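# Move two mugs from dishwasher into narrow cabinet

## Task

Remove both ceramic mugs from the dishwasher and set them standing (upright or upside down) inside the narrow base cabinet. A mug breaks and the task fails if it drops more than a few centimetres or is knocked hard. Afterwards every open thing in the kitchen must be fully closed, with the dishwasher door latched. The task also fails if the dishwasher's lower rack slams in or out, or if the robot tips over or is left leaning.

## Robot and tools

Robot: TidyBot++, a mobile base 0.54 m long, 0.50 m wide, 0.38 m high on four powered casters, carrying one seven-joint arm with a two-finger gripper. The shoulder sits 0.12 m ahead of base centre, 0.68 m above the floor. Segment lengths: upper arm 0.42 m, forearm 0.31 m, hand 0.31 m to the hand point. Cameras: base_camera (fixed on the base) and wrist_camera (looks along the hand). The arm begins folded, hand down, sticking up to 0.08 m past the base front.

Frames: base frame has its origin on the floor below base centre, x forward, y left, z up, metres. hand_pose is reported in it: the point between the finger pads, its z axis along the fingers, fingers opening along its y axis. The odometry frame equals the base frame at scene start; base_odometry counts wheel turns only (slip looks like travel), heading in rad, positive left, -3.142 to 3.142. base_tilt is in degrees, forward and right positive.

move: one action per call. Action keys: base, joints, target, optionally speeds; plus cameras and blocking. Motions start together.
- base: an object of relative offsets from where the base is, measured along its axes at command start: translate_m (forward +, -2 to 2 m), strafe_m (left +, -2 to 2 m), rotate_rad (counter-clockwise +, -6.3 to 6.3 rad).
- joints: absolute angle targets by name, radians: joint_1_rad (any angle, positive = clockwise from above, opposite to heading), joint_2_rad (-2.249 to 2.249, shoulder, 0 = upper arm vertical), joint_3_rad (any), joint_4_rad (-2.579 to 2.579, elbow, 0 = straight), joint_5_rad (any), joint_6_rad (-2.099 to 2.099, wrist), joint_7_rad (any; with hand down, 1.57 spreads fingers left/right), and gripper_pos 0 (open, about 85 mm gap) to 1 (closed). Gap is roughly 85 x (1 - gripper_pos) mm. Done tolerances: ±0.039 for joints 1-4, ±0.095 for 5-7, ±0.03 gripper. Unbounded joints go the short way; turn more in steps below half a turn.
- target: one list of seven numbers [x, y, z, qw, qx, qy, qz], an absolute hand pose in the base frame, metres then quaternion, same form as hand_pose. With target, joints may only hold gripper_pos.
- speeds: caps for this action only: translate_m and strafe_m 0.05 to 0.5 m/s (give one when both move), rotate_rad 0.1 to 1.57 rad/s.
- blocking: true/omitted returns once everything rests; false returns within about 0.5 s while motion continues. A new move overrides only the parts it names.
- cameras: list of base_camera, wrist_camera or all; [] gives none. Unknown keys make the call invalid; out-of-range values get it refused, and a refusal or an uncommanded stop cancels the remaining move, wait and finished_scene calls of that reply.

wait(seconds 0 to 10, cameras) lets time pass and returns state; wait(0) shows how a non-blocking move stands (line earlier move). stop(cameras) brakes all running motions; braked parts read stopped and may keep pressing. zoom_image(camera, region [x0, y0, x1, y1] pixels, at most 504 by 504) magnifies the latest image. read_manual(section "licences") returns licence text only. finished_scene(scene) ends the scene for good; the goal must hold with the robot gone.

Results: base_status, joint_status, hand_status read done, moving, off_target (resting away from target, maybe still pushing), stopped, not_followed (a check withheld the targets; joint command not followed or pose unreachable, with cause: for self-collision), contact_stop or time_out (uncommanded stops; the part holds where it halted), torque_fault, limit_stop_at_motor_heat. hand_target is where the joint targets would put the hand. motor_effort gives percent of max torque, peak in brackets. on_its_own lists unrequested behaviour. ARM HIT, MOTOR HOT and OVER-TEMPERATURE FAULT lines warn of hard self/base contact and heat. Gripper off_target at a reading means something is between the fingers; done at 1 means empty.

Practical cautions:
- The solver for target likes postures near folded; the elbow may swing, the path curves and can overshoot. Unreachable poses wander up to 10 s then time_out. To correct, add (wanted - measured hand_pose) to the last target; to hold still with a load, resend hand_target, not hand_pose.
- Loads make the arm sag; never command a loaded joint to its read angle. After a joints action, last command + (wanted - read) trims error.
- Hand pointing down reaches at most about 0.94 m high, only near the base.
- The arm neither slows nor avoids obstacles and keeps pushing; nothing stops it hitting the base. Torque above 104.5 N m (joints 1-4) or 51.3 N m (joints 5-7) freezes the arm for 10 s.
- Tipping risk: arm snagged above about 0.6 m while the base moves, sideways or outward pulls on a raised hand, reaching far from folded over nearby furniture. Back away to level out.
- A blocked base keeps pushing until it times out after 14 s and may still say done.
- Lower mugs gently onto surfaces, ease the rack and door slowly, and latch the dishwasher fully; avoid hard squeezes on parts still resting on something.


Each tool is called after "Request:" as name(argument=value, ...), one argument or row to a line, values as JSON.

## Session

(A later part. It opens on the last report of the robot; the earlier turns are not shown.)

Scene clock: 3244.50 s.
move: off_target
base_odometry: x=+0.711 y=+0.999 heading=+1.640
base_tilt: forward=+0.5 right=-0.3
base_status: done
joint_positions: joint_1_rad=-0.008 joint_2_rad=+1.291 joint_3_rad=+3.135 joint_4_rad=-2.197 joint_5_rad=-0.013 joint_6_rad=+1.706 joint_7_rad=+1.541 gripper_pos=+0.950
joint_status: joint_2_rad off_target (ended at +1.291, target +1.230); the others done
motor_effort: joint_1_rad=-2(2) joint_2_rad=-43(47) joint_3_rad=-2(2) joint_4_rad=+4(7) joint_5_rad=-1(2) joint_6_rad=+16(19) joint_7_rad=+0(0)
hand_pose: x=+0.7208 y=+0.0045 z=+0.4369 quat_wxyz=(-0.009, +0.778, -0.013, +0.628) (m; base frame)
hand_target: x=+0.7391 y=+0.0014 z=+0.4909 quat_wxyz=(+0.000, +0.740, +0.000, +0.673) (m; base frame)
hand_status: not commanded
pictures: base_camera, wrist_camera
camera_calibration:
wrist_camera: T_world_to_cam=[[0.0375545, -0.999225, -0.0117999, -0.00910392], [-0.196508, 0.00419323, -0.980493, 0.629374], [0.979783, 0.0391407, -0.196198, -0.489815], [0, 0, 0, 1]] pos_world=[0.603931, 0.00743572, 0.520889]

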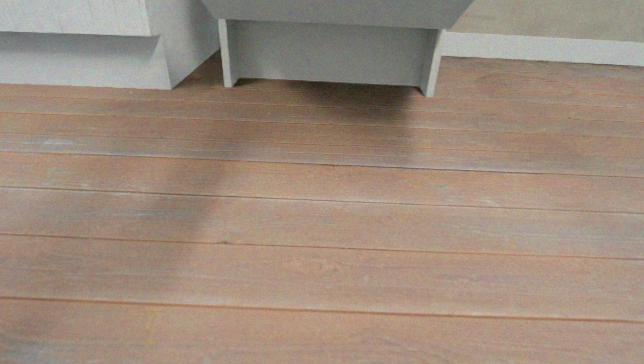

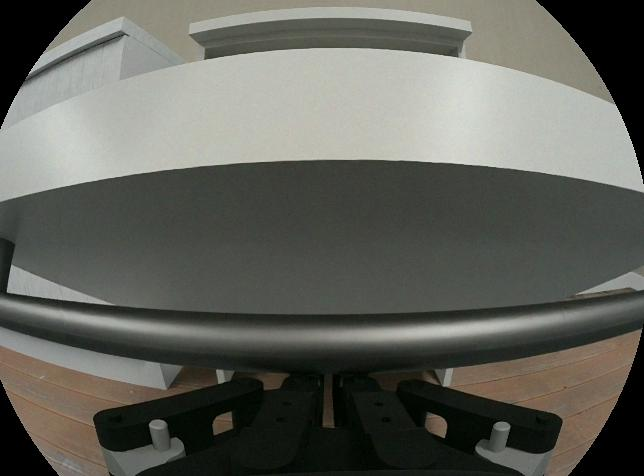

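Request:
move(
  joints={"joint_2_rad": 1.178, "joint_4_rad": -2.227, "joint_6_rad": 1.74},
  base={"translate_m": 0.009},
  speeds={"translate_m": 0.05},
  cameras=[],
)

Request:
move(
  joints={"joint_2_rad": 1.125, "joint_4_rad": -2.264, "joint_6_rad": 1.725},
  base={"translate_m": 0.009},
  speeds={"translate_m": 0.05},
  cameras=[],
)

Request:
move(
  joints={"joint_2_rad": 1.073, "joint_4_rad": -2.30, "joint_6_rad": 1.71},
  base={"translate_m": 0.009},
  speeds={"translate_m": 0.05},
  cameras=["base_camera", "wrist_camera"],
)

Scene clock: 3260.47 s.
move: off_target
base_odometry: x=+0.710 y=+1.008 heading=+1.640
base_tilt: forward=+0.6 right=-0.3
base_status: done
joint_positions: joint_1_rad=-0.008 joint_2_rad=+1.242 joint_3_rad=+3.135 joint_4_rad=-2.240 joint_5_rad=-0.013 joint_6_rad=+1.702 joint_7_rad=+1.541 gripper_pos=+0.950
joint_status: joint_2_rad off_target (ended at +1.242, target +1.178); the others done
motor_effort: joint_1_rad=-2(2) joint_2_rad=-44(47) joint_3_rad=-2(2) joint_4_rad=+3(7) joint_5_rad=-1(1) joint_6_rad=+17(19) joint_7_rad=+0(0)
hand_pose: x=+0.7167 y=+0.0045 z=+0.4569 quat_wxyz=(-0.009, +0.777, -0.013, +0.629) (m; base frame)
hand_target: x=+0.7358 y=+0.0014 z=+0.5101 quat_wxyz=(+0.000, +0.740, +0.000, +0.673) (m; base frame)
hand_status: not commanded
pictures: none
No camera images: "cameras" was empty.

Scene clock: 3261.37 s.
move: off_target
base_odometry: x=+0.710 y=+1.017 heading=+1.640
base_tilt: forward=+0.6 right=-0.3
base_status: done
joint_positions: joint_1_rad=-0.008 joint_2_rad=+1.190 joint_3_rad=+3.135 joint_4_rad=-2.274 joint_5_rad=-0.013 joint_6_rad=+1.691 joint_7_rad=+1.541 gripper_pos=+0.950
joint_status: joint_2_rad off_target (ended at +1.190, target +1.125); the others done
motor_effort: joint_1_rad=-1(2) joint_2_rad=-44(47) joint_3_rad=-1(2) joint_4_rad=+3(7) joint_5_rad=-1(2) joint_6_rad=+18(20) joint_7_rad=+0(0)
hand_pose: x=+0.7148 y=+0.0045 z=+0.4776 quat_wxyz=(-0.009, +0.775, -0.013, +0.632) (m; base frame)
hand_target: x=+0.7316 y=+0.0014 z=+0.5295 quat_wxyz=(+0.000, +0.739, +0.000, +0.673) (m; base frame)
hand_status: not commanded
pictures: none
No camera images: "cameras" was empty.

Scene clock: 3262.27 s.
move: off_target
base_odometry: x=+0.709 y=+1.026 heading=+1.641
base_tilt: forward=+0.6 right=-0.3
base_status: done
joint_positions: joint_1_rad=-0.008 joint_2_rad=+1.141 joint_3_rad=+3.135 joint_4_rad=-2.306 joint_5_rad=-0.013 joint_6_rad=+1.677 joint_7_rad=+1.541 gripper_pos=+0.950
joint_status: joint_2_rad off_target (ended at +1.141, target +1.073); the others done
motor_effort: joint_1_rad=-1(2) joint_2_rad=-43(47) joint_3_rad=-1(2) joint_4_rad=+4(8) joint_5_rad=-1(2) joint_6_rad=+19(21) joint_7_rad=+0(0)
hand_pose: x=+0.7122 y=+0.0045 z=+0.4960 quat_wxyz=(-0.010, +0.774, -0.013, +0.633) (m; base frame)
hand_target: x=+0.7266 y=+0.0014 z=+0.5481 quat_wxyz=(+0.000, +0.739, +0.000, +0.674) (m; base frame)
hand_status: not commanded
pictures: base_camera, wrist_camera
camera_calibration:
wrist_camera: T_world_to_cam=[[0.0383735, -0.999197, -0.0115351, -0.00879845], [-0.183704, 0.00429278, -0.982972, 0.677694], [0.982232, 0.0398391, -0.183392, -0.477851], [0, 0, 0, 1]] pos_world=[0.594194, 0.00733661, 0.578419]

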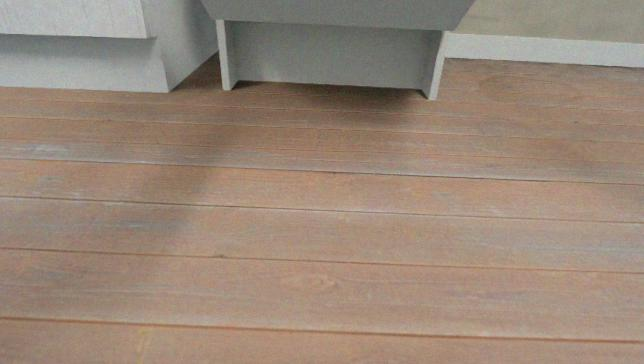

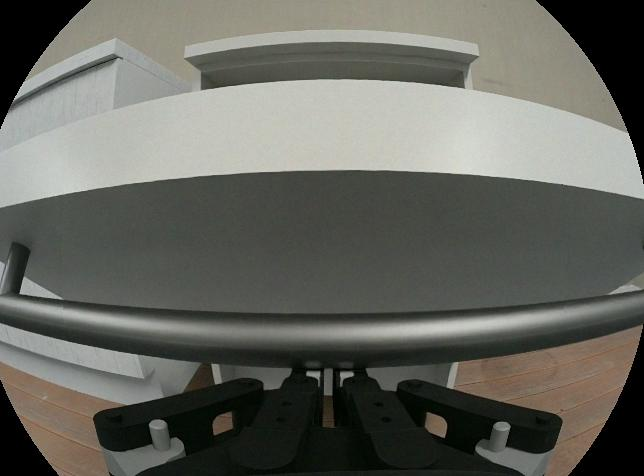

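Request:
move(
  joints={"joint_2_rad": 1.022, "joint_4_rad": -2.317, "joint_6_rad": 1.675},
  base={"translate_m": 0.009},
  speeds={"translate_m": 0.05},
  cameras=[],
)

Request:
move(
  joints={"joint_2_rad": 0.971, "joint_4_rad": -2.334, "joint_6_rad": 1.64},
  base={"translate_m": 0.009},
  speeds={"translate_m": 0.05},
  cameras=[],
)

Request:
move(
  joints={"joint_2_rad": 0.92, "joint_4_rad": -2.351, "joint_6_rad": 1.605},
  base={"translate_m": 0.01},
  speeds={"translate_m": 0.05},
  cameras=["base_camera", "wrist_camera"],
)

Scene clock: 3268.67 s.
move: off_target
base_odometry: x=+0.708 y=+1.035 heading=+1.641
base_tilt: forward=+0.6 right=-0.3
base_status: done
joint_positions: joint_1_rad=-0.008 joint_2_rad=+1.091 joint_3_rad=+3.135 joint_4_rad=-2.332 joint_5_rad=-0.013 joint_6_rad=+1.648 joint_7_rad=+1.541 gripper_pos=+0.950
joint_status: joint_2_rad off_target (ended at +1.091, target +1.022); the others done
motor_effort: joint_1_rad=-1(2) joint_2_rad=-43(46) joint_3_rad=-1(2) joint_4_rad=+4(9) joint_5_rad=+0(2) joint_6_rad=+18(21) joint_7_rad=+0(0)
hand_pose: x=+0.7098 y=+0.0045 z=+0.5108 quat_wxyz=(-0.010, +0.775, -0.013, +0.631) (m; base frame)
hand_target: x=+0.7263 y=+0.0014 z=+0.5641 quat_wxyz=(+0.000, +0.739, +0.000, +0.673) (m; base frame)
hand_status: not commanded
pictures: none
No camera images: "cameras" was empty.

Scene clock: 3269.47 s.
move: off_target
base_odometry: x=+0.707 y=+1.044 heading=+1.641
base_tilt: forward=+0.7 right=-0.3
base_status: done
joint_positions: joint_1_rad=-0.008 joint_2_rad=+1.041 joint_3_rad=+3.135 joint_4_rad=-2.353 joint_5_rad=-0.013 joint_6_rad=+1.617 joint_7_rad=+1.541 gripper_pos=+0.950
joint_status: joint_2_rad off_target (ended at +1.041, target +0.971); the others done
motor_effort: joint_1_rad=-1(3) joint_2_rad=-43(45) joint_3_rad=-1(3) joint_4_rad=+5(8) joint_5_rad=-1(2) joint_6_rad=+19(20) joint_7_rad=+0(0)
hand_pose: x=+0.7081 y=+0.0045 z=+0.5262 quat_wxyz=(-0.010, +0.776, -0.013, +0.630) (m; base frame)
hand_target: x=+0.7251 y=+0.0014 z=+0.5798 quat_wxyz=(+0.000, +0.740, +0.000, +0.673) (m; base frame)
hand_status: not commanded
pictures: none
No camera images: "cameras" was empty.

Scene clock: 3270.27 s.
move: off_target
base_odometry: x=+0.706 y=+1.054 heading=+1.641
base_tilt: forward=+0.6 right=-0.3
base_status: done
joint_positions: joint_1_rad=-0.008 joint_2_rad=+0.990 joint_3_rad=+3.136 joint_4_rad=-2.374 joint_5_rad=-0.013 joint_6_rad=+1.584 joint_7_rad=+1.541 gripper_pos=+0.950
joint_status: joint_2_rad off_target (ended at +0.990, target +0.920); the others done
motor_effort: joint_1_rad=-1(3) joint_2_rad=-43(45) joint_3_rad=-1(3) joint_4_rad=+6(9) joint_5_rad=-1(2) joint_6_rad=+19(21) joint_7_rad=+0(0)
hand_pose: x=+0.7059 y=+0.0044 z=+0.5414 quat_wxyz=(-0.010, +0.777, -0.013, +0.629) (m; base frame)
hand_target: x=+0.7231 y=+0.0014 z=+0.5954 quat_wxyz=(+0.000, +0.740, +0.000, +0.673) (m; base frame)
hand_status: not commanded
pictures: base_camera, wrist_camera
camera_calibration:
wrist_camera: T_world_to_cam=[[0.0384908, -0.999184, -0.0122758, -0.00786154], [-0.193618, 0.00459461, -0.981066, 0.727137], [0.980322, 0.0401388, -0.193283, -0.45672], [0, 0, 0, 1]] pos_world=[0.588822, 0.00713617, 0.624997]

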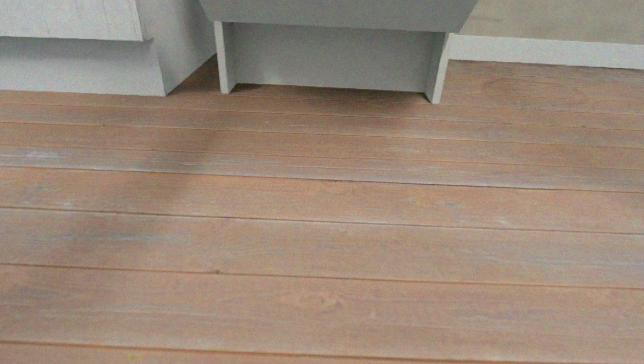

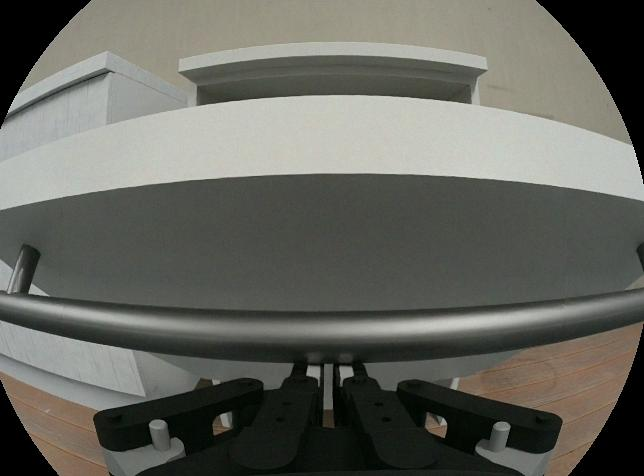

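Request:
move(
  joints={"joint_2_rad": 0.872, "joint_4_rad": -2.357, "joint_6_rad": 1.56},
  base={"translate_m": 0.011},
  speeds={"translate_m": 0.05},
  cameras=[],
)

Request:
move(
  joints={"joint_2_rad": 0.823, "joint_4_rad": -2.364, "joint_6_rad": 1.515},
  base={"translate_m": 0.011},
  speeds={"translate_m": 0.05},
  cameras=[],
)

Request:
move(
  joints={"joint_2_rad": 0.775, "joint_4_rad": -2.37, "joint_6_rad": 1.472},
  base={"translate_m": 0.012},
  speeds={"translate_m": 0.05},
  cameras=["base_camera", "wrist_camera"],
)

Scene clock: 3277.93 s.
move: off_target
base_odometry: x=+0.705 y=+1.065 heading=+1.642
base_tilt: forward=+0.6 right=-0.3
base_status: done
joint_positions: joint_1_rad=-0.008 joint_2_rad=+0.940 joint_3_rad=+3.136 joint_4_rad=-2.386 joint_5_rad=-0.013 joint_6_rad=+1.544 joint_7_rad=+1.541 gripper_pos=+0.950
joint_status: joint_2_rad off_target (ended at +0.940, target +0.872); the others done
motor_effort: joint_1_rad=-2(4) joint_2_rad=-41(44) joint_3_rad=-2(3) joint_4_rad=+7(10) joint_5_rad=+0(1) joint_6_rad=+17(20) joint_7_rad=+0(0)
hand_pose: x=+0.7055 y=+0.0043 z=+0.5555 quat_wxyz=(-0.010, +0.778, -0.013, +0.628) (m; base frame)
hand_target: x=+0.7235 y=+0.0014 z=+0.6088 quat_wxyz=(+0.000, +0.741, +0.000, +0.672) (m; base frame)
hand_status: not commanded
pictures: none
No camera images: "cameras" was empty.

Scene clock: 3278.67 s.
move: off_target
base_odometry: x=+0.704 y=+1.076 heading=+1.642
base_tilt: forward=+0.5 right=-0.3
base_status: done
joint_positions: joint_1_rad=-0.007 joint_2_rad=+0.893 joint_3_rad=+3.136 joint_4_rad=-2.395 joint_5_rad=-0.013 joint_6_rad=+1.498 joint_7_rad=+1.541 gripper_pos=+0.950
joint_status: joint_2_rad off_target (ended at +0.893, target +0.823); the others done
motor_effort: joint_1_rad=-2(3) joint_2_rad=-41(43) joint_3_rad=-2(2) joint_4_rad=+8(12) joint_5_rad=+1(2) joint_6_rad=+17(20) joint_7_rad=+0(0)
hand_pose: x=+0.7048 y=+0.0042 z=+0.5672 quat_wxyz=(-0.010, +0.780, -0.013, +0.626) (m; base frame)
hand_target: x=+0.7229 y=+0.0014 z=+0.6224 quat_wxyz=(+0.000, +0.742, +0.000, +0.670) (m; base frame)
hand_status: not commanded
pictures: none
No camera images: "cameras" was empty.

Scene clock: 3279.40 s.
move: off_target
base_odometry: x=+0.703 y=+1.088 heading=+1.642
base_tilt: forward=+0.6 right=-0.4
base_status: done
joint_positions: joint_1_rad=-0.007 joint_2_rad=+0.845 joint_3_rad=+3.136 joint_4_rad=-2.402 joint_5_rad=-0.013 joint_6_rad=+1.456 joint_7_rad=+1.541 gripper_pos=+0.950
joint_status: joint_2_rad off_target (ended at +0.845, target +0.775); the others done
motor_effort: joint_1_rad=-2(4) joint_2_rad=-41(42) joint_3_rad=-1(3) joint_4_rad=+8(12) joint_5_rad=+0(2) joint_6_rad=+18(20) joint_7_rad=+0(0)
hand_pose: x=+0.7043 y=+0.0040 z=+0.5804 quat_wxyz=(-0.010, +0.781, -0.014, +0.625) (m; base frame)
hand_target: x=+0.7220 y=+0.0014 z=+0.6363 quat_wxyz=(+0.000, +0.742, +0.000, +0.670) (m; base frame)
hand_status: not commanded
pictures: base_camera, wrist_camera
camera_calibration:
wrist_camera: T_world_to_cam=[[0.0381039, -0.999184, -0.0133864, -0.00667586], [-0.205038, 0.00529339, -0.97874, 0.771782], [0.978012, 0.0400385, -0.204669, -0.439315], [0, 0, 0, 1]] pos_world=[0.588155, 0.00683377, 0.66537]

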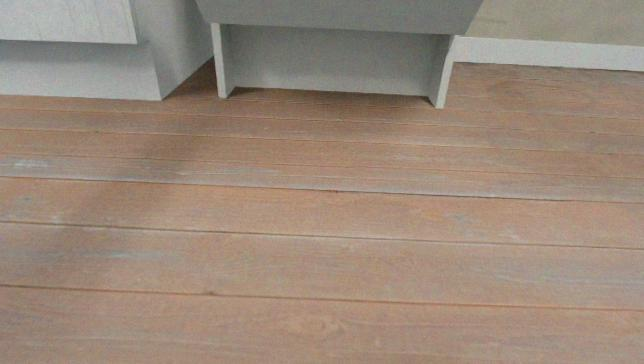

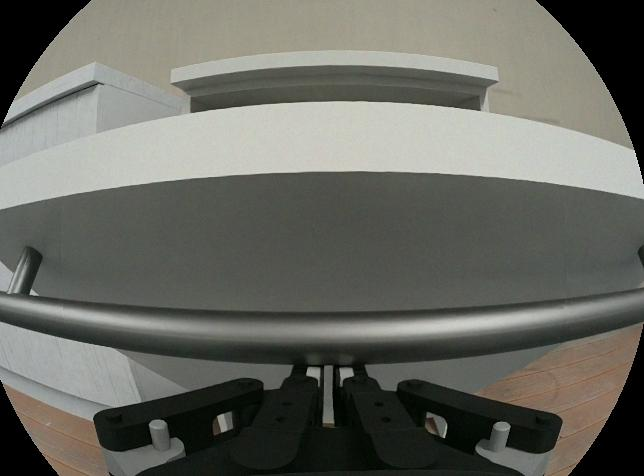

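Request:
move(
  joints={"joint_2_rad": 0.73, "joint_4_rad": -2.371, "joint_6_rad": 1.43},
  base={"translate_m": 0.012},
  speeds={"translate_m": 0.05},
  cameras=[],
)

Request:
move(
  joints={"joint_2_rad": 0.685, "joint_4_rad": -2.373, "joint_6_rad": 1.386},
  base={"translate_m": 0.012},
  speeds={"translate_m": 0.05},
  cameras=[],
)

Request:
move(
  joints={"joint_2_rad": 0.64, "joint_4_rad": -2.374, "joint_6_rad": 1.343},
  base={"translate_m": 0.013},
  speeds={"translate_m": 0.05},
  cameras=["base_camera", "wrist_camera"],
)

Scene clock: 3291.53 s.
move: off_target
base_odometry: x=+0.702 y=+1.100 heading=+1.642
base_tilt: forward=+0.6 right=-0.3
base_status: done
joint_positions: joint_1_rad=-0.007 joint_2_rad=+0.800 joint_3_rad=+3.136 joint_4_rad=-2.406 joint_5_rad=-0.013 joint_6_rad=+1.413 joint_7_rad=+1.541 gripper_pos=+0.950
joint_status: joint_2_rad off_target (ended at +0.800, target +0.730); the others done
motor_effort: joint_1_rad=-2(3) joint_2_rad=-40(42) joint_3_rad=-1(3) joint_4_rad=+10(13) joint_5_rad=-1(2) joint_6_rad=+19(20) joint_7_rad=+0(0)
hand_pose: x=+0.7041 y=+0.0039 z=+0.5926 quat_wxyz=(-0.010, +0.781, -0.014, +0.624) (m; base frame)
hand_target: x=+0.7221 y=+0.0014 z=+0.6501 quat_wxyz=(+0.000, +0.742, +0.000, +0.671) (m; base frame)
hand_status: not commanded
pictures: none
No camera images: "cameras" was empty.

Scene clock: 3292.27 s.
move: off_target
base_odometry: x=+0.701 y=+1.112 heading=+1.643
base_tilt: forward=+0.6 right=-0.2
base_status: done
joint_positions: joint_1_rad=-0.007 joint_2_rad=+0.756 joint_3_rad=+3.137 joint_4_rad=-2.409 joint_5_rad=-0.013 joint_6_rad=+1.369 joint_7_rad=+1.541 gripper_pos=+0.950
joint_status: joint_2_rad off_target (ended at +0.756, target +0.685); the others done
motor_effort: joint_1_rad=-1(3) joint_2_rad=-39(41) joint_3_rad=-1(3) joint_4_rad=+11(15) joint_5_rad=-1(2) joint_6_rad=+18(20) joint_7_rad=+0(0)
hand_pose: x=+0.7037 y=+0.0036 z=+0.6040 quat_wxyz=(-0.010, +0.782, -0.014, +0.623) (m; base frame)
hand_target: x=+0.7211 y=+0.0014 z=+0.6629 quat_wxyz=(+0.000, +0.742, +0.000, +0.670) (m; base frame)
hand_status: not commanded
pictures: none
No camera images: "cameras" was empty.

Scene clock: 3293.03 s.
move: off_target
base_odometry: x=+0.700 y=+1.125 heading=+1.643
base_tilt: forward=+0.6 right=-0.3
base_status: done
joint_positions: joint_1_rad=-0.007 joint_2_rad=+0.713 joint_3_rad=+3.137 joint_4_rad=-2.412 joint_5_rad=-0.013 joint_6_rad=+1.325 joint_7_rad=+1.541 gripper_pos=+0.950
joint_status: joint_2_rad off_target (ended at +0.713, target +0.640); the others done
motor_effort: joint_1_rad=-2(4) joint_2_rad=-40(41) joint_3_rad=-1(3) joint_4_rad=+12(15) joint_5_rad=-1(2) joint_6_rad=+19(20) joint_7_rad=+0(0)
hand_pose: x=+0.7027 y=+0.0033 z=+0.6154 quat_wxyz=(-0.009, +0.783, -0.014, +0.622) (m; base frame)
hand_target: x=+0.7200 y=+0.0014 z=+0.6763 quat_wxyz=(+0.000, +0.742, +0.000, +0.671) (m; base frame)
hand_status: not commanded
pictures: base_camera, wrist_camera
camera_calibration:
wrist_camera: T_world_to_cam=[[0.0368185, -0.999225, -0.0139363, -0.00572061], [-0.212644, 0.00579261, -0.977113, 0.810027], [0.976436, 0.0389393, -0.212266, -0.424728], [0, 0, 0, 1]] pos_world=[0.587178, 0.00613026, 0.701252]

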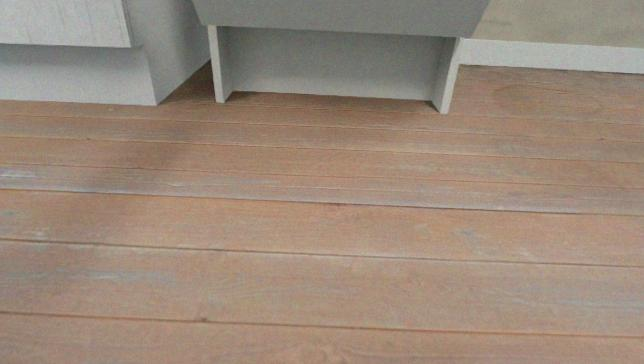

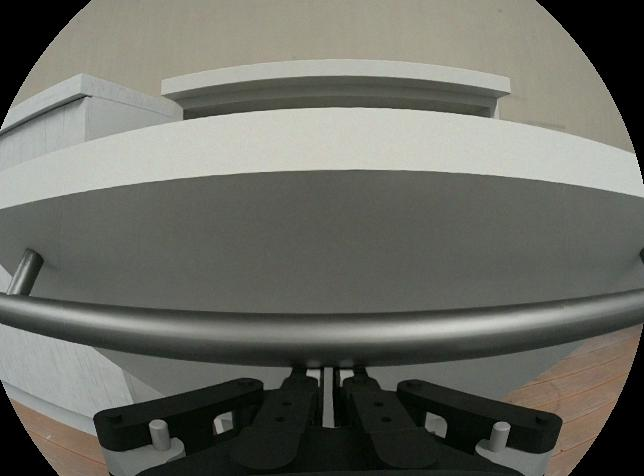

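Request:
move(
  joints={"joint_2_rad": 0.599, "joint_4_rad": -2.371, "joint_6_rad": 1.30},
  base={"translate_m": 0.012},
  speeds={"translate_m": 0.05},
  cameras=[],
)

Request:
move(
  joints={"joint_2_rad": 0.558, "joint_4_rad": -2.368, "joint_6_rad": 1.255},
  base={"translate_m": 0.013},
  speeds={"translate_m": 0.05},
  cameras=[],
)

Request:
move(
  joints={"joint_2_rad": 0.517, "joint_4_rad": -2.365, "joint_6_rad": 1.21},
  base={"translate_m": 0.013},
  speeds={"translate_m": 0.05},
  cameras=["base_camera", "wrist_camera"],
)

Scene clock: 3302.20 s.
move: off_target
base_odometry: x=+0.699 y=+1.137 heading=+1.643
base_tilt: forward=+0.5 right=-0.3
base_status: done
joint_positions: joint_1_rad=-0.006 joint_2_rad=+0.672 joint_3_rad=+3.138 joint_4_rad=-2.413 joint_5_rad=-0.013 joint_6_rad=+1.281 joint_7_rad=+1.541 gripper_pos=+0.950
joint_status: joint_2_rad off_target (ended at +0.672, target +0.599); joint_4_rad off_target (ended at -2.413, target -2.371); the others done
motor_effort: joint_1_rad=-3(4) joint_2_rad=-39(41) joint_3_rad=-2(3) joint_4_rad=+13(16) joint_5_rad=+0(2) joint_6_rad=+19(20) joint_7_rad=+0(0)
hand_pose: x=+0.7016 y=+0.0028 z=+0.6251 quat_wxyz=(-0.009, +0.785, -0.014, +0.620) (m; base frame)
hand_target: x=+0.7197 y=+0.0014 z=+0.6887 quat_wxyz=(+0.000, +0.741, +0.000, +0.671) (m; base frame)
hand_status: not commanded
pictures: none
No camera images: "cameras" was empty.

Scene clock: 3302.93 s.
move: off_target
base_odometry: x=+0.698 y=+1.150 heading=+1.643
base_tilt: forward=+0.6 right=-0.4
base_status: done
joint_positions: joint_1_rad=-0.006 joint_2_rad=+0.631 joint_3_rad=+3.139 joint_4_rad=-2.413 joint_5_rad=-0.013 joint_6_rad=+1.236 joint_7_rad=+1.541 gripper_pos=+0.950
joint_status: joint_2_rad off_target (ended at +0.631, target +0.558); joint_4_rad off_target (ended at -2.413, target -2.368); the others done
motor_effort: joint_1_rad=-2(5) joint_2_rad=-39(40) joint_3_rad=-1(4) joint_4_rad=+14(17) joint_5_rad=+1(3) joint_6_rad=+19(21) joint_7_rad=+0(0)
hand_pose: x=+0.7003 y=+0.0023 z=+0.6356 quat_wxyz=(-0.009, +0.786, -0.015, +0.618) (m; base frame)
hand_target: x=+0.7188 y=+0.0014 z=+0.7005 quat_wxyz=(+0.000, +0.742, +0.000, +0.671) (m; base frame)
hand_status: not commanded
pictures: none
No camera images: "cameras" was empty.

Scene clock: 3303.67 s.
move: off_target
base_odometry: x=+0.696 y=+1.163 heading=+1.644
base_tilt: forward=+0.6 right=-0.3
base_status: done
joint_positions: joint_1_rad=-0.006 joint_2_rad=+0.590 joint_3_rad=+3.140 joint_4_rad=-2.414 joint_5_rad=-0.013 joint_6_rad=+1.191 joint_7_rad=+1.541 gripper_pos=+0.950
joint_status: joint_2_rad off_target (ended at +0.590, target +0.517); joint_4_rad off_target (ended at -2.414, target -2.365); the others done
motor_effort: joint_1_rad=-2(4) joint_2_rad=-39(41) joint_3_rad=-1(3) joint_4_rad=+14(19) joint_5_rad=-1(3) joint_6_rad=+19(21) joint_7_rad=+0(0)
hand_pose: x=+0.6984 y=+0.0019 z=+0.6450 quat_wxyz=(-0.009, +0.787, -0.015, +0.616) (m; base frame)
hand_target: x=+0.7174 y=+0.0014 z=+0.7123 quat_wxyz=(+0.000, +0.742, +0.000, +0.670) (m; base frame)
hand_status: not commanded
pictures: base_camera, wrist_camera
camera_calibration:
wrist_camera: T_world_to_cam=[[0.0343355, -0.999304, -0.0145513, -0.00437451], [-0.226735, 0.0063914, -0.973936, 0.845931], [0.973351, 0.0367398, -0.226358, -0.402905], [0, 0, 0, 1]] pos_world=[0.58412, 0.00502452, 0.732618]

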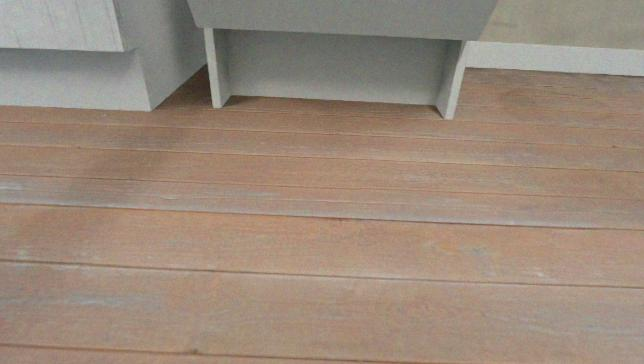

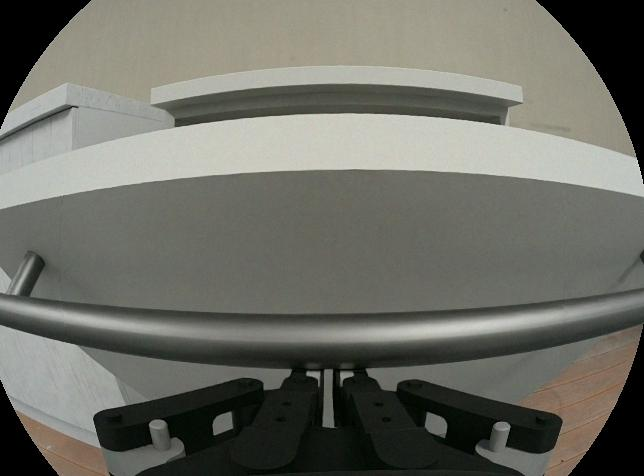

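Request:
move(
  joints={"joint_2_rad": 0.48, "joint_4_rad": -2.355, "joint_6_rad": 1.165},
  base={"translate_m": 0.016},
  speeds={"translate_m": 0.05},
  cameras=[],
)

Request:
move(
  joints={"joint_2_rad": 0.444, "joint_4_rad": -2.343, "joint_6_rad": 1.122},
  base={"translate_m": 0.016},
  speeds={"translate_m": 0.05},
  cameras=[],
)

Request:
move(
  joints={"joint_2_rad": 0.408, "joint_4_rad": -2.33, "joint_6_rad": 1.08},
  base={"translate_m": 0.016},
  speeds={"translate_m": 0.05},
  cameras=["base_camera", "wrist_camera"],
)

Scene clock: 3322.57 s.
move: off_target
base_odometry: x=+0.695 y=+1.179 heading=+1.644
base_tilt: forward=+0.6 right=-0.4
base_status: done
joint_positions: joint_1_rad=-0.005 joint_2_rad=+0.547 joint_3_rad=+3.140 joint_4_rad=-2.413 joint_5_rad=-0.013 joint_6_rad=+1.147 joint_7_rad=+1.541 gripper_pos=+0.950
joint_status: joint_2_rad off_target (ended at +0.547, target +0.480); joint_4_rad off_target (ended at -2.413, target -2.355); the others done
motor_effort: joint_1_rad=-1(4) joint_2_rad=-39(40) joint_3_rad=-1(4) joint_4_rad=+16(19) joint_5_rad=+0(2) joint_6_rad=+18(21) joint_7_rad=+0(0)
hand_pose: x=+0.6968 y=+0.0013 z=+0.6571 quat_wxyz=(-0.009, +0.787, -0.015, +0.616) (m; base frame)
hand_target: x=+0.7179 y=+0.0014 z=+0.7245 quat_wxyz=(+0.000, +0.741, +0.000, +0.671) (m; base frame)
hand_status: not commanded
pictures: none
No camera images: "cameras" was empty.

Scene clock: 3323.40 s.
move: off_target
base_odometry: x=+0.694 y=+1.195 heading=+1.644
base_tilt: forward=+0.5 right=-0.4
base_status: done
joint_positions: joint_1_rad=-0.005 joint_2_rad=+0.509 joint_3_rad=+3.141 joint_4_rad=-2.406 joint_5_rad=-0.013 joint_6_rad=+1.104 joint_7_rad=+1.541 gripper_pos=+0.950
joint_status: joint_2_rad off_target (ended at +0.509, target +0.444); joint_4_rad off_target (ended at -2.406, target -2.343); the others done
motor_effort: joint_1_rad=-2(4) joint_2_rad=-37(40) joint_3_rad=-1(3) joint_4_rad=+17(21) joint_5_rad=+0(1) joint_6_rad=+19(20) joint_7_rad=+0(0)
hand_pose: x=+0.6970 y=+0.0008 z=+0.6687 quat_wxyz=(-0.008, +0.787, -0.016, +0.617) (m; base frame)
hand_target: x=+0.7188 y=+0.0014 z=+0.7377 quat_wxyz=(+0.000, +0.740, +0.000, +0.673) (m; base frame)
hand_status: not commanded
pictures: none
No camera images: "cameras" was empty.

Scene clock: 3324.23 s.
move: off_target
base_odometry: x=+0.692 y=+1.211 heading=+1.645
base_tilt: forward=+0.5 right=-0.3
base_status: done
joint_positions: joint_1_rad=-0.004 joint_2_rad=+0.473 joint_3_rad=+3.142 joint_4_rad=-2.397 joint_5_rad=-0.013 joint_6_rad=+1.060 joint_7_rad=+1.541 gripper_pos=+0.950
joint_status: joint_2_rad off_target (ended at +0.473, target +0.408); joint_4_rad off_target (ended at -2.397, target -2.330); the others done
motor_effort: joint_1_rad=-2(5) joint_2_rad=-37(40) joint_3_rad=-1(4) joint_4_rad=+18(22) joint_5_rad=+0(3) joint_6_rad=+20(22) joint_7_rad=+0(1)
hand_pose: x=+0.6975 y=+0.0002 z=+0.6801 quat_wxyz=(-0.008, +0.786, -0.016, +0.618) (m; base frame)
hand_target: x=+0.7195 y=+0.0014 z=+0.7518 quat_wxyz=(+0.000, +0.737, +0.000, +0.676) (m; base frame)
hand_status: not commanded
pictures: base_camera, wrist_camera
camera_calibration:
wrist_camera: T_world_to_cam=[[0.0316014, -0.999388, -0.0149909, -0.00330699], [-0.222347, 0.00759334, -0.974938, 0.877484], [0.974455, 0.0341426, -0.22197, -0.397865], [0, 0, 0, 1]] pos_world=[0.582912, 0.00361615, 0.767129]

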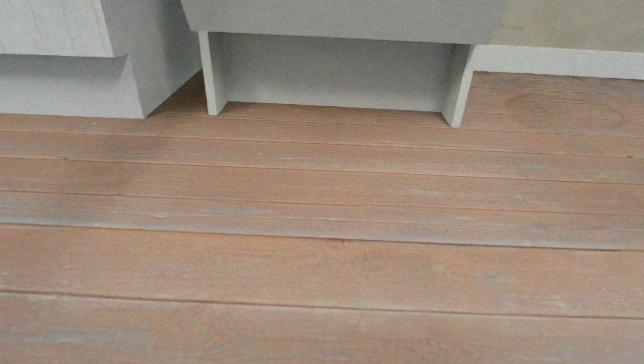

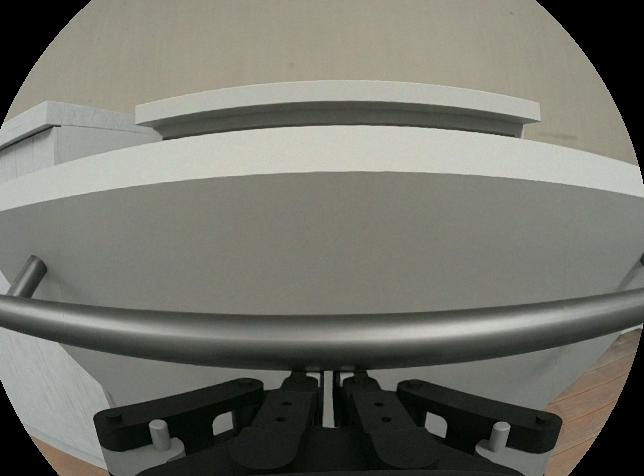

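Request:
move(
  joints={"joint_2_rad": 0.371, "joint_4_rad": -2.318, "joint_6_rad": 1.034},
  base={"translate_m": 0.016},
  speeds={"translate_m": 0.05},
  cameras=[],
)

Request:
move(
  joints={"joint_2_rad": 0.334, "joint_4_rad": -2.305, "joint_6_rad": 0.988},
  base={"translate_m": 0.016},
  speeds={"translate_m": 0.05},
  cameras=[],
)

Request:
move(
  joints={"joint_2_rad": 0.297, "joint_4_rad": -2.293, "joint_6_rad": 0.942},
  base={"translate_m": 0.015},
  speeds={"translate_m": 0.05},
  cameras=["base_camera", "wrist_camera"],
)

Scene clock: 3355.50 s.
move: off_target
base_odometry: x=+0.691 y=+1.227 heading=+1.645
base_tilt: forward=+0.6 right=-0.3
base_status: done
joint_positions: joint_1_rad=-0.004 joint_2_rad=+0.437 joint_3_rad=+3.142 joint_4_rad=-2.388 joint_5_rad=-0.013 joint_6_rad=+1.014 joint_7_rad=+1.541 gripper_pos=+0.950
joint_status: joint_2_rad off_target (ended at +0.437, target +0.371); joint_4_rad off_target (ended at -2.388, target -2.318); the others done
motor_effort: joint_1_rad=-2(5) joint_2_rad=-38(40) joint_3_rad=-1(4) joint_4_rad=+19(23) joint_5_rad=+1(3) joint_6_rad=+20(22) joint_7_rad=+0(0)
hand_pose: x=+0.6972 y=-0.0004 z=+0.6904 quat_wxyz=(-0.008, +0.786, -0.017, +0.617) (m; base frame)
hand_target: x=+0.7192 y=+0.0014 z=+0.7651 quat_wxyz=(+0.000, +0.736, +0.000, +0.677) (m; base frame)
hand_status: not commanded
pictures: none
No camera images: "cameras" was empty.

Scene clock: 3356.33 s.
move: off_target
base_odometry: x=+0.689 y=+1.243 heading=+1.645
base_tilt: forward=+0.5 right=-0.3
base_status: done
joint_positions: joint_1_rad=-0.003 joint_2_rad=+0.401 joint_3_rad=+3.143 joint_4_rad=-2.379 joint_5_rad=-0.013 joint_6_rad=+0.966 joint_7_rad=+1.541 gripper_pos=+0.950
joint_status: joint_2_rad off_target (ended at +0.401, target +0.334); joint_4_rad off_target (ended at -2.379, target -2.305); the others done
motor_effort: joint_1_rad=-2(5) joint_2_rad=-38(40) joint_3_rad=-1(4) joint_4_rad=+21(24) joint_5_rad=-1(3) joint_6_rad=+20(22) joint_7_rad=+0(0)
hand_pose: x=+0.6964 y=-0.0011 z=+0.6999 quat_wxyz=(-0.008, +0.788, -0.017, +0.616) (m; base frame)
hand_target: x=+0.7187 y=+0.0014 z=+0.7789 quat_wxyz=(+0.000, +0.735, +0.000, +0.678) (m; base frame)
hand_status: not commanded
pictures: none
No camera images: "cameras" was empty.

Scene clock: 3357.13 s.
move: off_target
base_odometry: x=+0.688 y=+1.258 heading=+1.646
base_tilt: forward=+0.6 right=-0.2
base_status: done
joint_positions: joint_1_rad=-0.002 joint_2_rad=+0.367 joint_3_rad=+3.144 joint_4_rad=-2.371 joint_5_rad=-0.013 joint_6_rad=+0.918 joint_7_rad=+1.541 gripper_pos=+0.950
joint_status: joint_2_rad off_target (ended at +0.367, target +0.297); joint_4_rad off_target (ended at -2.371, target -2.293); the others done
motor_effort: joint_1_rad=-1(5) joint_2_rad=-37(40) joint_3_rad=+0(4) joint_4_rad=+22(25) joint_5_rad=-1(2) joint_6_rad=+20(22) joint_7_rad=+0(0)
hand_pose: x=+0.6950 y=-0.0017 z=+0.7083 quat_wxyz=(-0.007, +0.790, -0.018, +0.613) (m; base frame)
hand_target: x=+0.7172 y=+0.0014 z=+0.7924 quat_wxyz=(+0.000, +0.734, +0.000, +0.679) (m; base frame)
hand_status: not commanded
pictures: base_camera, wrist_camera
camera_calibration:
wrist_camera: T_world_to_cam=[[0.0282339, -0.99947, -0.0162303, -0.00148248], [-0.23353, 0.00919227, -0.972306, 0.910308], [0.97194, 0.0312422, -0.233147, -0.379469], [0, 0, 0, 1]] pos_world=[0.581447, 0.00200596, 0.796602]

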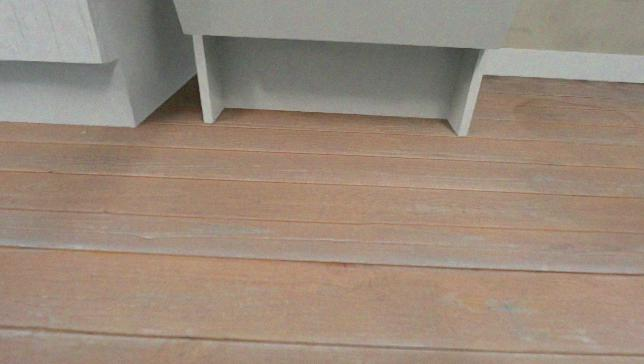

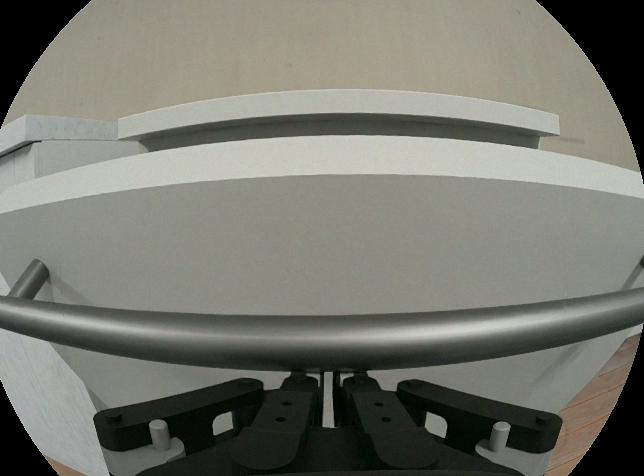

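Request:
move(
  joints={"joint_2_rad": 0.271, "joint_4_rad": -2.279, "joint_6_rad": 0.909},
  base={"translate_m": 0.015},
  speeds={"translate_m": 0.05},
  cameras=[],
)

Request:
move(
  joints={"joint_2_rad": 0.245, "joint_4_rad": -2.264, "joint_6_rad": 0.876},
  base={"translate_m": 0.015},
  speeds={"translate_m": 0.05},
  cameras=[],
)

Request:
move(
  joints={"joint_2_rad": 0.22, "joint_4_rad": -2.25, "joint_6_rad": 0.843},
  base={"translate_m": 0.016},
  speeds={"translate_m": 0.05},
  cameras=["base_camera", "wrist_camera"],
)

Scene clock: 3368.67 s.
move: off_target
base_odometry: x=+0.687 y=+1.273 heading=+1.646
base_tilt: forward=+0.6 right=-0.3
base_status: done
joint_positions: joint_1_rad=-0.002 joint_2_rad=+0.340 joint_3_rad=+3.145 joint_4_rad=-2.360 joint_5_rad=-0.013 joint_6_rad=+0.880 joint_7_rad=+1.541 gripper_pos=+0.950
joint_status: joint_2_rad off_target (ended at +0.340, target +0.271); joint_4_rad off_target (ended at -2.360, target -2.279); the others done
motor_effort: joint_1_rad=-2(5) joint_2_rad=-37(42) joint_3_rad=-1(4) joint_4_rad=+23(26) joint_5_rad=-1(2) joint_6_rad=+22(23) joint_7_rad=+0(0)
hand_pose: x=+0.6953 y=-0.0024 z=+0.7172 quat_wxyz=(-0.007, +0.789, -0.019, +0.614) (m; base frame)
hand_target: x=+0.7175 y=+0.0014 z=+0.8044 quat_wxyz=(+0.000, +0.732, +0.000, +0.682) (m; base frame)
hand_status: not commanded
pictures: none
No camera images: "cameras" was empty.

Scene clock: 3369.47 s.
move: off_target
base_odometry: x=+0.685 y=+1.288 heading=+1.646
base_tilt: forward=+0.6 right=-0.3
base_status: done
joint_positions: joint_1_rad=-0.001 joint_2_rad=+0.315 joint_3_rad=+3.145 joint_4_rad=-2.350 joint_5_rad=-0.013 joint_6_rad=+0.844 joint_7_rad=+1.541 gripper_pos=+0.950
joint_status: joint_2_rad off_target (ended at +0.315, target +0.245); joint_4_rad off_target (ended at -2.350, target -2.264); the others done
motor_effort: joint_1_rad=-2(5) joint_2_rad=-37(41) joint_3_rad=-1(4) joint_4_rad=+24(27) joint_5_rad=-1(3) joint_6_rad=+21(23) joint_7_rad=+0(0)
hand_pose: x=+0.6953 y=-0.0032 z=+0.7254 quat_wxyz=(-0.007, +0.790, -0.019, +0.613) (m; base frame)
hand_target: x=+0.7176 y=+0.0014 z=+0.8171 quat_wxyz=(+0.000, +0.729, +0.000, +0.685) (m; base frame)
hand_status: not commanded
pictures: none
No camera images: "cameras" was empty.

Scene clock: 3370.30 s.
move: off_target
base_odometry: x=+0.684 y=+1.304 heading=+1.647
base_tilt: forward=+0.5 right=-0.4
base_status: done
joint_positions: joint_1_rad=+0.000 joint_2_rad=+0.291 joint_3_rad=+3.146 joint_4_rad=-2.339 joint_5_rad=-0.013 joint_6_rad=+0.808 joint_7_rad=+1.541 gripper_pos=+0.950
joint_status: joint_2_rad off_target (ended at +0.291, target +0.220); joint_4_rad off_target (ended at -2.339, target -2.250); the others done
motor_effort: joint_1_rad=-2(5) joint_2_rad=-37(40) joint_3_rad=-1(4) joint_4_rad=+25(28) joint_5_rad=+0(2) joint_6_rad=+22(23) joint_7_rad=+0(0)
hand_pose: x=+0.6952 y=-0.0040 z=+0.7335 quat_wxyz=(-0.007, +0.790, -0.020, +0.613) (m; base frame)
hand_target: x=+0.7172 y=+0.0014 z=+0.8288 quat_wxyz=(+0.000, +0.727, +0.000, +0.687) (m; base frame)
hand_status: not commanded
pictures: base_camera, wrist_camera
camera_calibration:
wrist_camera: T_world_to_cam=[[0.0243215, -0.999559, -0.0170648, -0.000029407], [-0.234397, 0.0108923, -0.97208, 0.935314], [0.971837, 0.0276424, -0.234028, -0.373025], [0, 0, 0, 1]] pos_world=[0.581755, 0.0000942188, 0.821901]

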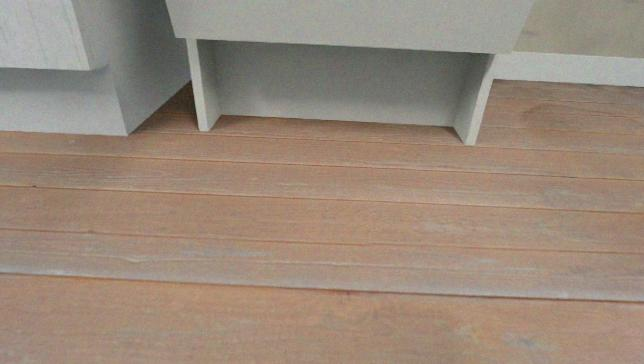

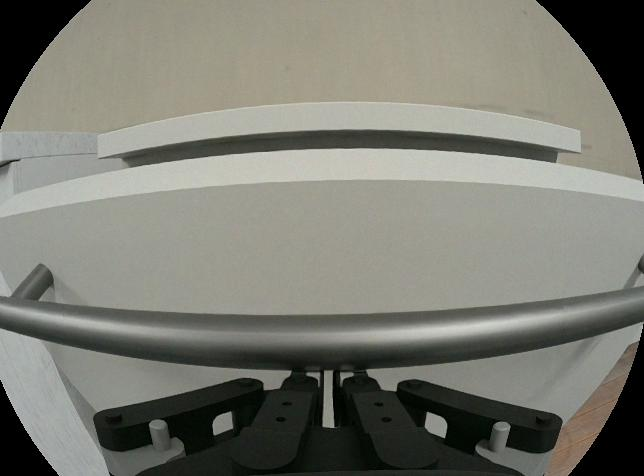

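Request:
move(
  joints={"joint_2_rad": 0.20, "joint_4_rad": -2.236, "joint_6_rad": 0.818},
  base={"translate_m": 0.016},
  speeds={"translate_m": 0.05},
  cameras=[],
)

Request:
move(
  joints={"joint_2_rad": 0.181, "joint_4_rad": -2.222, "joint_6_rad": 0.793},
  base={"translate_m": 0.016},
  speeds={"translate_m": 0.05},
  cameras=[],
)

Request:
move(
  joints={"joint_2_rad": 0.163, "joint_4_rad": -2.209, "joint_6_rad": 0.769},
  base={"translate_m": 0.017},
  speeds={"translate_m": 0.05},
  cameras=["base_camera", "wrist_camera"],
)

Scene clock: 3381.90 s.
move: off_target
base_odometry: x=+0.682 y=+1.320 heading=+1.647
base_tilt: forward=+0.6 right=-0.3
base_status: done
joint_positions: joint_1_rad=+0.001 joint_2_rad=+0.272 joint_3_rad=+3.147 joint_4_rad=-2.327 joint_5_rad=-0.013 joint_6_rad=+0.780 joint_7_rad=+1.541 gripper_pos=+0.950
joint_status: joint_2_rad off_target (ended at +0.272, target +0.200); joint_4_rad off_target (ended at -2.327, target -2.236); the others done
motor_effort: joint_1_rad=-2(6) joint_2_rad=-37(40) joint_3_rad=-1(4) joint_4_rad=+26(29) joint_5_rad=+0(2) joint_6_rad=+21(24) joint_7_rad=+0(0)
hand_pose: x=+0.6961 y=-0.0049 z=+0.7414 quat_wxyz=(-0.006, +0.789, -0.020, +0.614) (m; base frame)
hand_target: x=+0.7174 y=+0.0014 z=+0.8402 quat_wxyz=(+0.000, +0.724, +0.000, +0.690) (m; base frame)
hand_status: not commanded
pictures: none
No camera images: "cameras" was empty.

Scene clock: 3382.73 s.
move: off_target
base_odometry: x=+0.681 y=+1.336 heading=+1.647
base_tilt: forward=+0.6 right=-0.3
base_status: done
joint_positions: joint_1_rad=+0.002 joint_2_rad=+0.253 joint_3_rad=+3.148 joint_4_rad=-2.317 joint_5_rad=-0.013 joint_6_rad=+0.752 joint_7_rad=+1.541 gripper_pos=+0.950
joint_status: joint_2_rad off_target (ended at +0.253, target +0.181); joint_4_rad off_target (ended at -2.317, target -2.222); the others done
motor_effort: joint_1_rad=-2(6) joint_2_rad=-37(41) joint_3_rad=-2(5) joint_4_rad=+27(30) joint_5_rad=+0(3) joint_6_rad=+22(24) joint_7_rad=+0(0)
hand_pose: x=+0.6962 y=-0.0058 z=+0.7483 quat_wxyz=(-0.006, +0.789, -0.021, +0.614) (m; base frame)
hand_target: x=+0.7174 y=+0.0014 z=+0.8510 quat_wxyz=(+0.000, +0.721, +0.000, +0.693) (m; base frame)
hand_status: not commanded
pictures: none
No camera images: "cameras" was empty.

Scene clock: 3383.57 s.
move: off_target
base_odometry: x=+0.680 y=+1.353 heading=+1.647
base_tilt: forward=+0.6 right=-0.3
base_status: done
joint_positions: joint_1_rad=+0.003 joint_2_rad=+0.236 joint_3_rad=+3.148 joint_4_rad=-2.307 joint_5_rad=-0.013 joint_6_rad=+0.725 joint_7_rad=+1.541 gripper_pos=+0.950
joint_status: joint_2_rad off_target (ended at +0.236, target +0.163); joint_4_rad off_target (ended at -2.307, target -2.209); the others done
motor_effort: joint_1_rad=-3(6) joint_2_rad=-37(41) joint_3_rad=-2(5) joint_4_rad=+29(31) joint_5_rad=+0(2) joint_6_rad=+22(23) joint_7_rad=+0(0)
hand_pose: x=+0.6964 y=-0.0065 z=+0.7548 quat_wxyz=(-0.005, +0.789, -0.022, +0.614) (m; base frame)
hand_target: x=+0.7172 y=+0.0014 z=+0.8612 quat_wxyz=(+0.000, +0.718, +0.000, +0.696) (m; base frame)
hand_status: not commanded
pictures: base_camera, wrist_camera
camera_calibration:
wrist_camera: T_world_to_cam=[[0.0200257, -0.999645, -0.0175878, 0.00113957], [-0.230855, 0.0124927, -0.972908, 0.954608], [0.972782, 0.0235434, -0.230523, -0.372434], [0, 0, 0, 1]] pos_world=[0.582651, -0.00201811, 0.842911]

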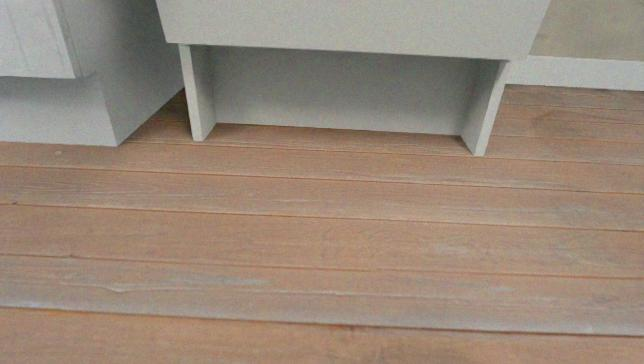

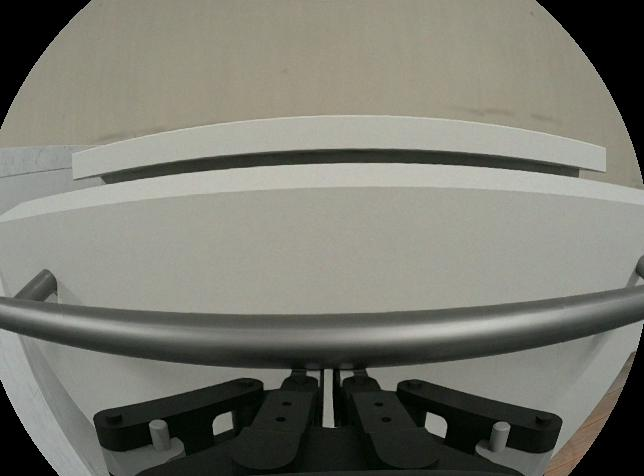

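Request:
move(
  joints={"joint_2_rad": 0.149, "joint_4_rad": -2.197, "joint_6_rad": 0.751},
  base={"translate_m": 0.025},
  speeds={"translate_m": 0.05},
  cameras=["wrist_camera"],
)

Request:
move(
  joints={"joint_2_rad": 0.135, "joint_4_rad": -2.185, "joint_6_rad": 0.733},
  base={"translate_m": 0.025},
  speeds={"translate_m": 0.05},
  cameras=["base_camera", "wrist_camera"],
)

Scene clock: 3407.07 s.
move: off_target
base_odometry: x=+0.677 y=+1.378 heading=+1.648
base_tilt: forward=+0.6 right=-0.4
base_status: done
joint_positions: joint_1_rad=+0.004 joint_2_rad=+0.221 joint_3_rad=+3.149 joint_4_rad=-2.294 joint_5_rad=-0.013 joint_6_rad=+0.705 joint_7_rad=+1.541 gripper_pos=+0.950
joint_status: joint_2_rad off_target (ended at +0.221, target +0.149); joint_4_rad off_target (ended at -2.294, target -2.197); the others done
motor_effort: joint_1_rad=-3(6) joint_2_rad=-36(39) joint_3_rad=-2(5) joint_4_rad=+29(33) joint_5_rad=+0(4) joint_6_rad=+23(24) joint_7_rad=+0(0)
hand_pose: x=+0.6979 y=-0.0076 z=+0.7636 quat_wxyz=(-0.005, +0.786, -0.022, +0.617) (m; base frame)
hand_target: x=+0.7172 y=+0.0014 z=+0.8703 quat_wxyz=(+0.000, +0.716, +0.000, +0.698) (m; base frame)
hand_status: not commanded
pictures: wrist_camera
camera_calibration:
wrist_camera: T_world_to_cam=[[0.0183951, -0.999677, -0.0175386, 0.00136825], [-0.223255, 0.0129918, -0.974674, 0.959572], [0.974587, 0.0218448, -0.222944, -0.378856], [0, 0, 0, 1]] pos_world=[0.583432, -0.0028227, 0.85083]

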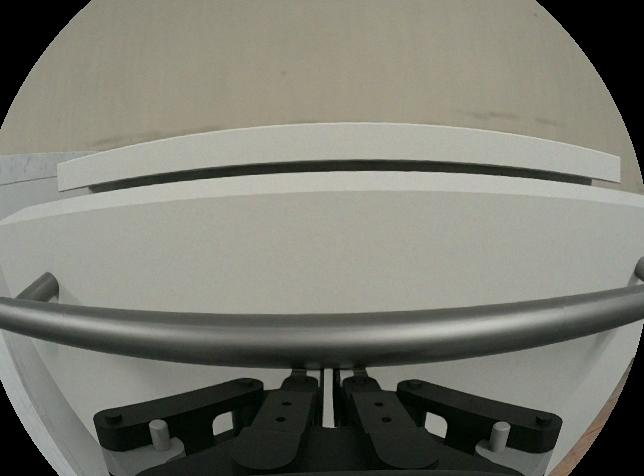

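Scene clock: 3408.07 s.
move: off_target
base_odometry: x=+0.675 y=+1.402 heading=+1.648
base_tilt: forward=+0.6 right=-0.3
base_status: done
joint_positions: joint_1_rad=+0.004 joint_2_rad=+0.207 joint_3_rad=+3.150 joint_4_rad=-2.285 joint_5_rad=-0.013 joint_6_rad=+0.685 joint_7_rad=+1.541 gripper_pos=+0.950
joint_status: joint_2_rad off_target (ended at +0.207, target +0.135); joint_4_rad off_target (ended at -2.285, target -2.185); the others done
motor_effort: joint_1_rad=-3(6) joint_2_rad=-36(39) joint_3_rad=-2(5) joint_4_rad=+30(32) joint_5_rad=+0(2) joint_6_rad=+23(23) joint_7_rad=+0(0)
hand_pose: x=+0.6984 y=-0.0085 z=+0.7705 quat_wxyz=(-0.005, +0.785, -0.023, +0.619) (m; base frame)
hand_target: x=+0.7171 y=+0.0014 z=+0.8796 quat_wxyz=(+0.000, +0.713, +0.000, +0.701) (m; base frame)
hand_status: not commanded
pictures: base_camera, wrist_camera
camera_calibration:
wrist_camera: T_world_to_cam=[[0.0169066, -0.999703, -0.0175322, 0.00153839], [-0.219716, 0.0133915, -0.975472, 0.96459], [0.975417, 0.0203441, -0.219424, -0.381082], [0, 0, 0, 1]] pos_world=[0.583624, -0.00362662, 0.857339]

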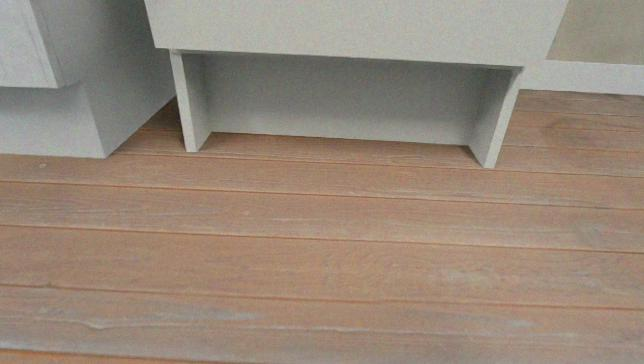

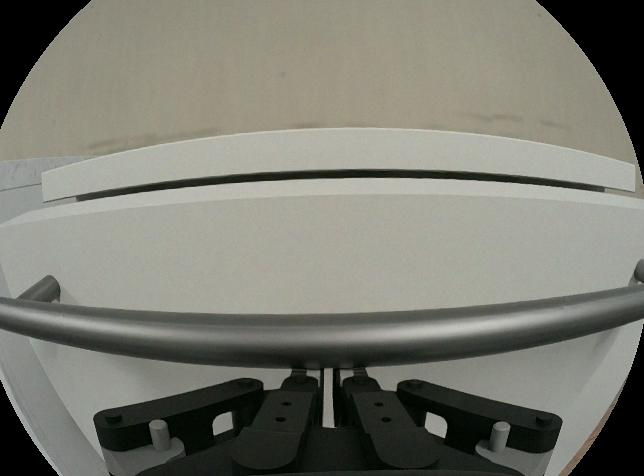

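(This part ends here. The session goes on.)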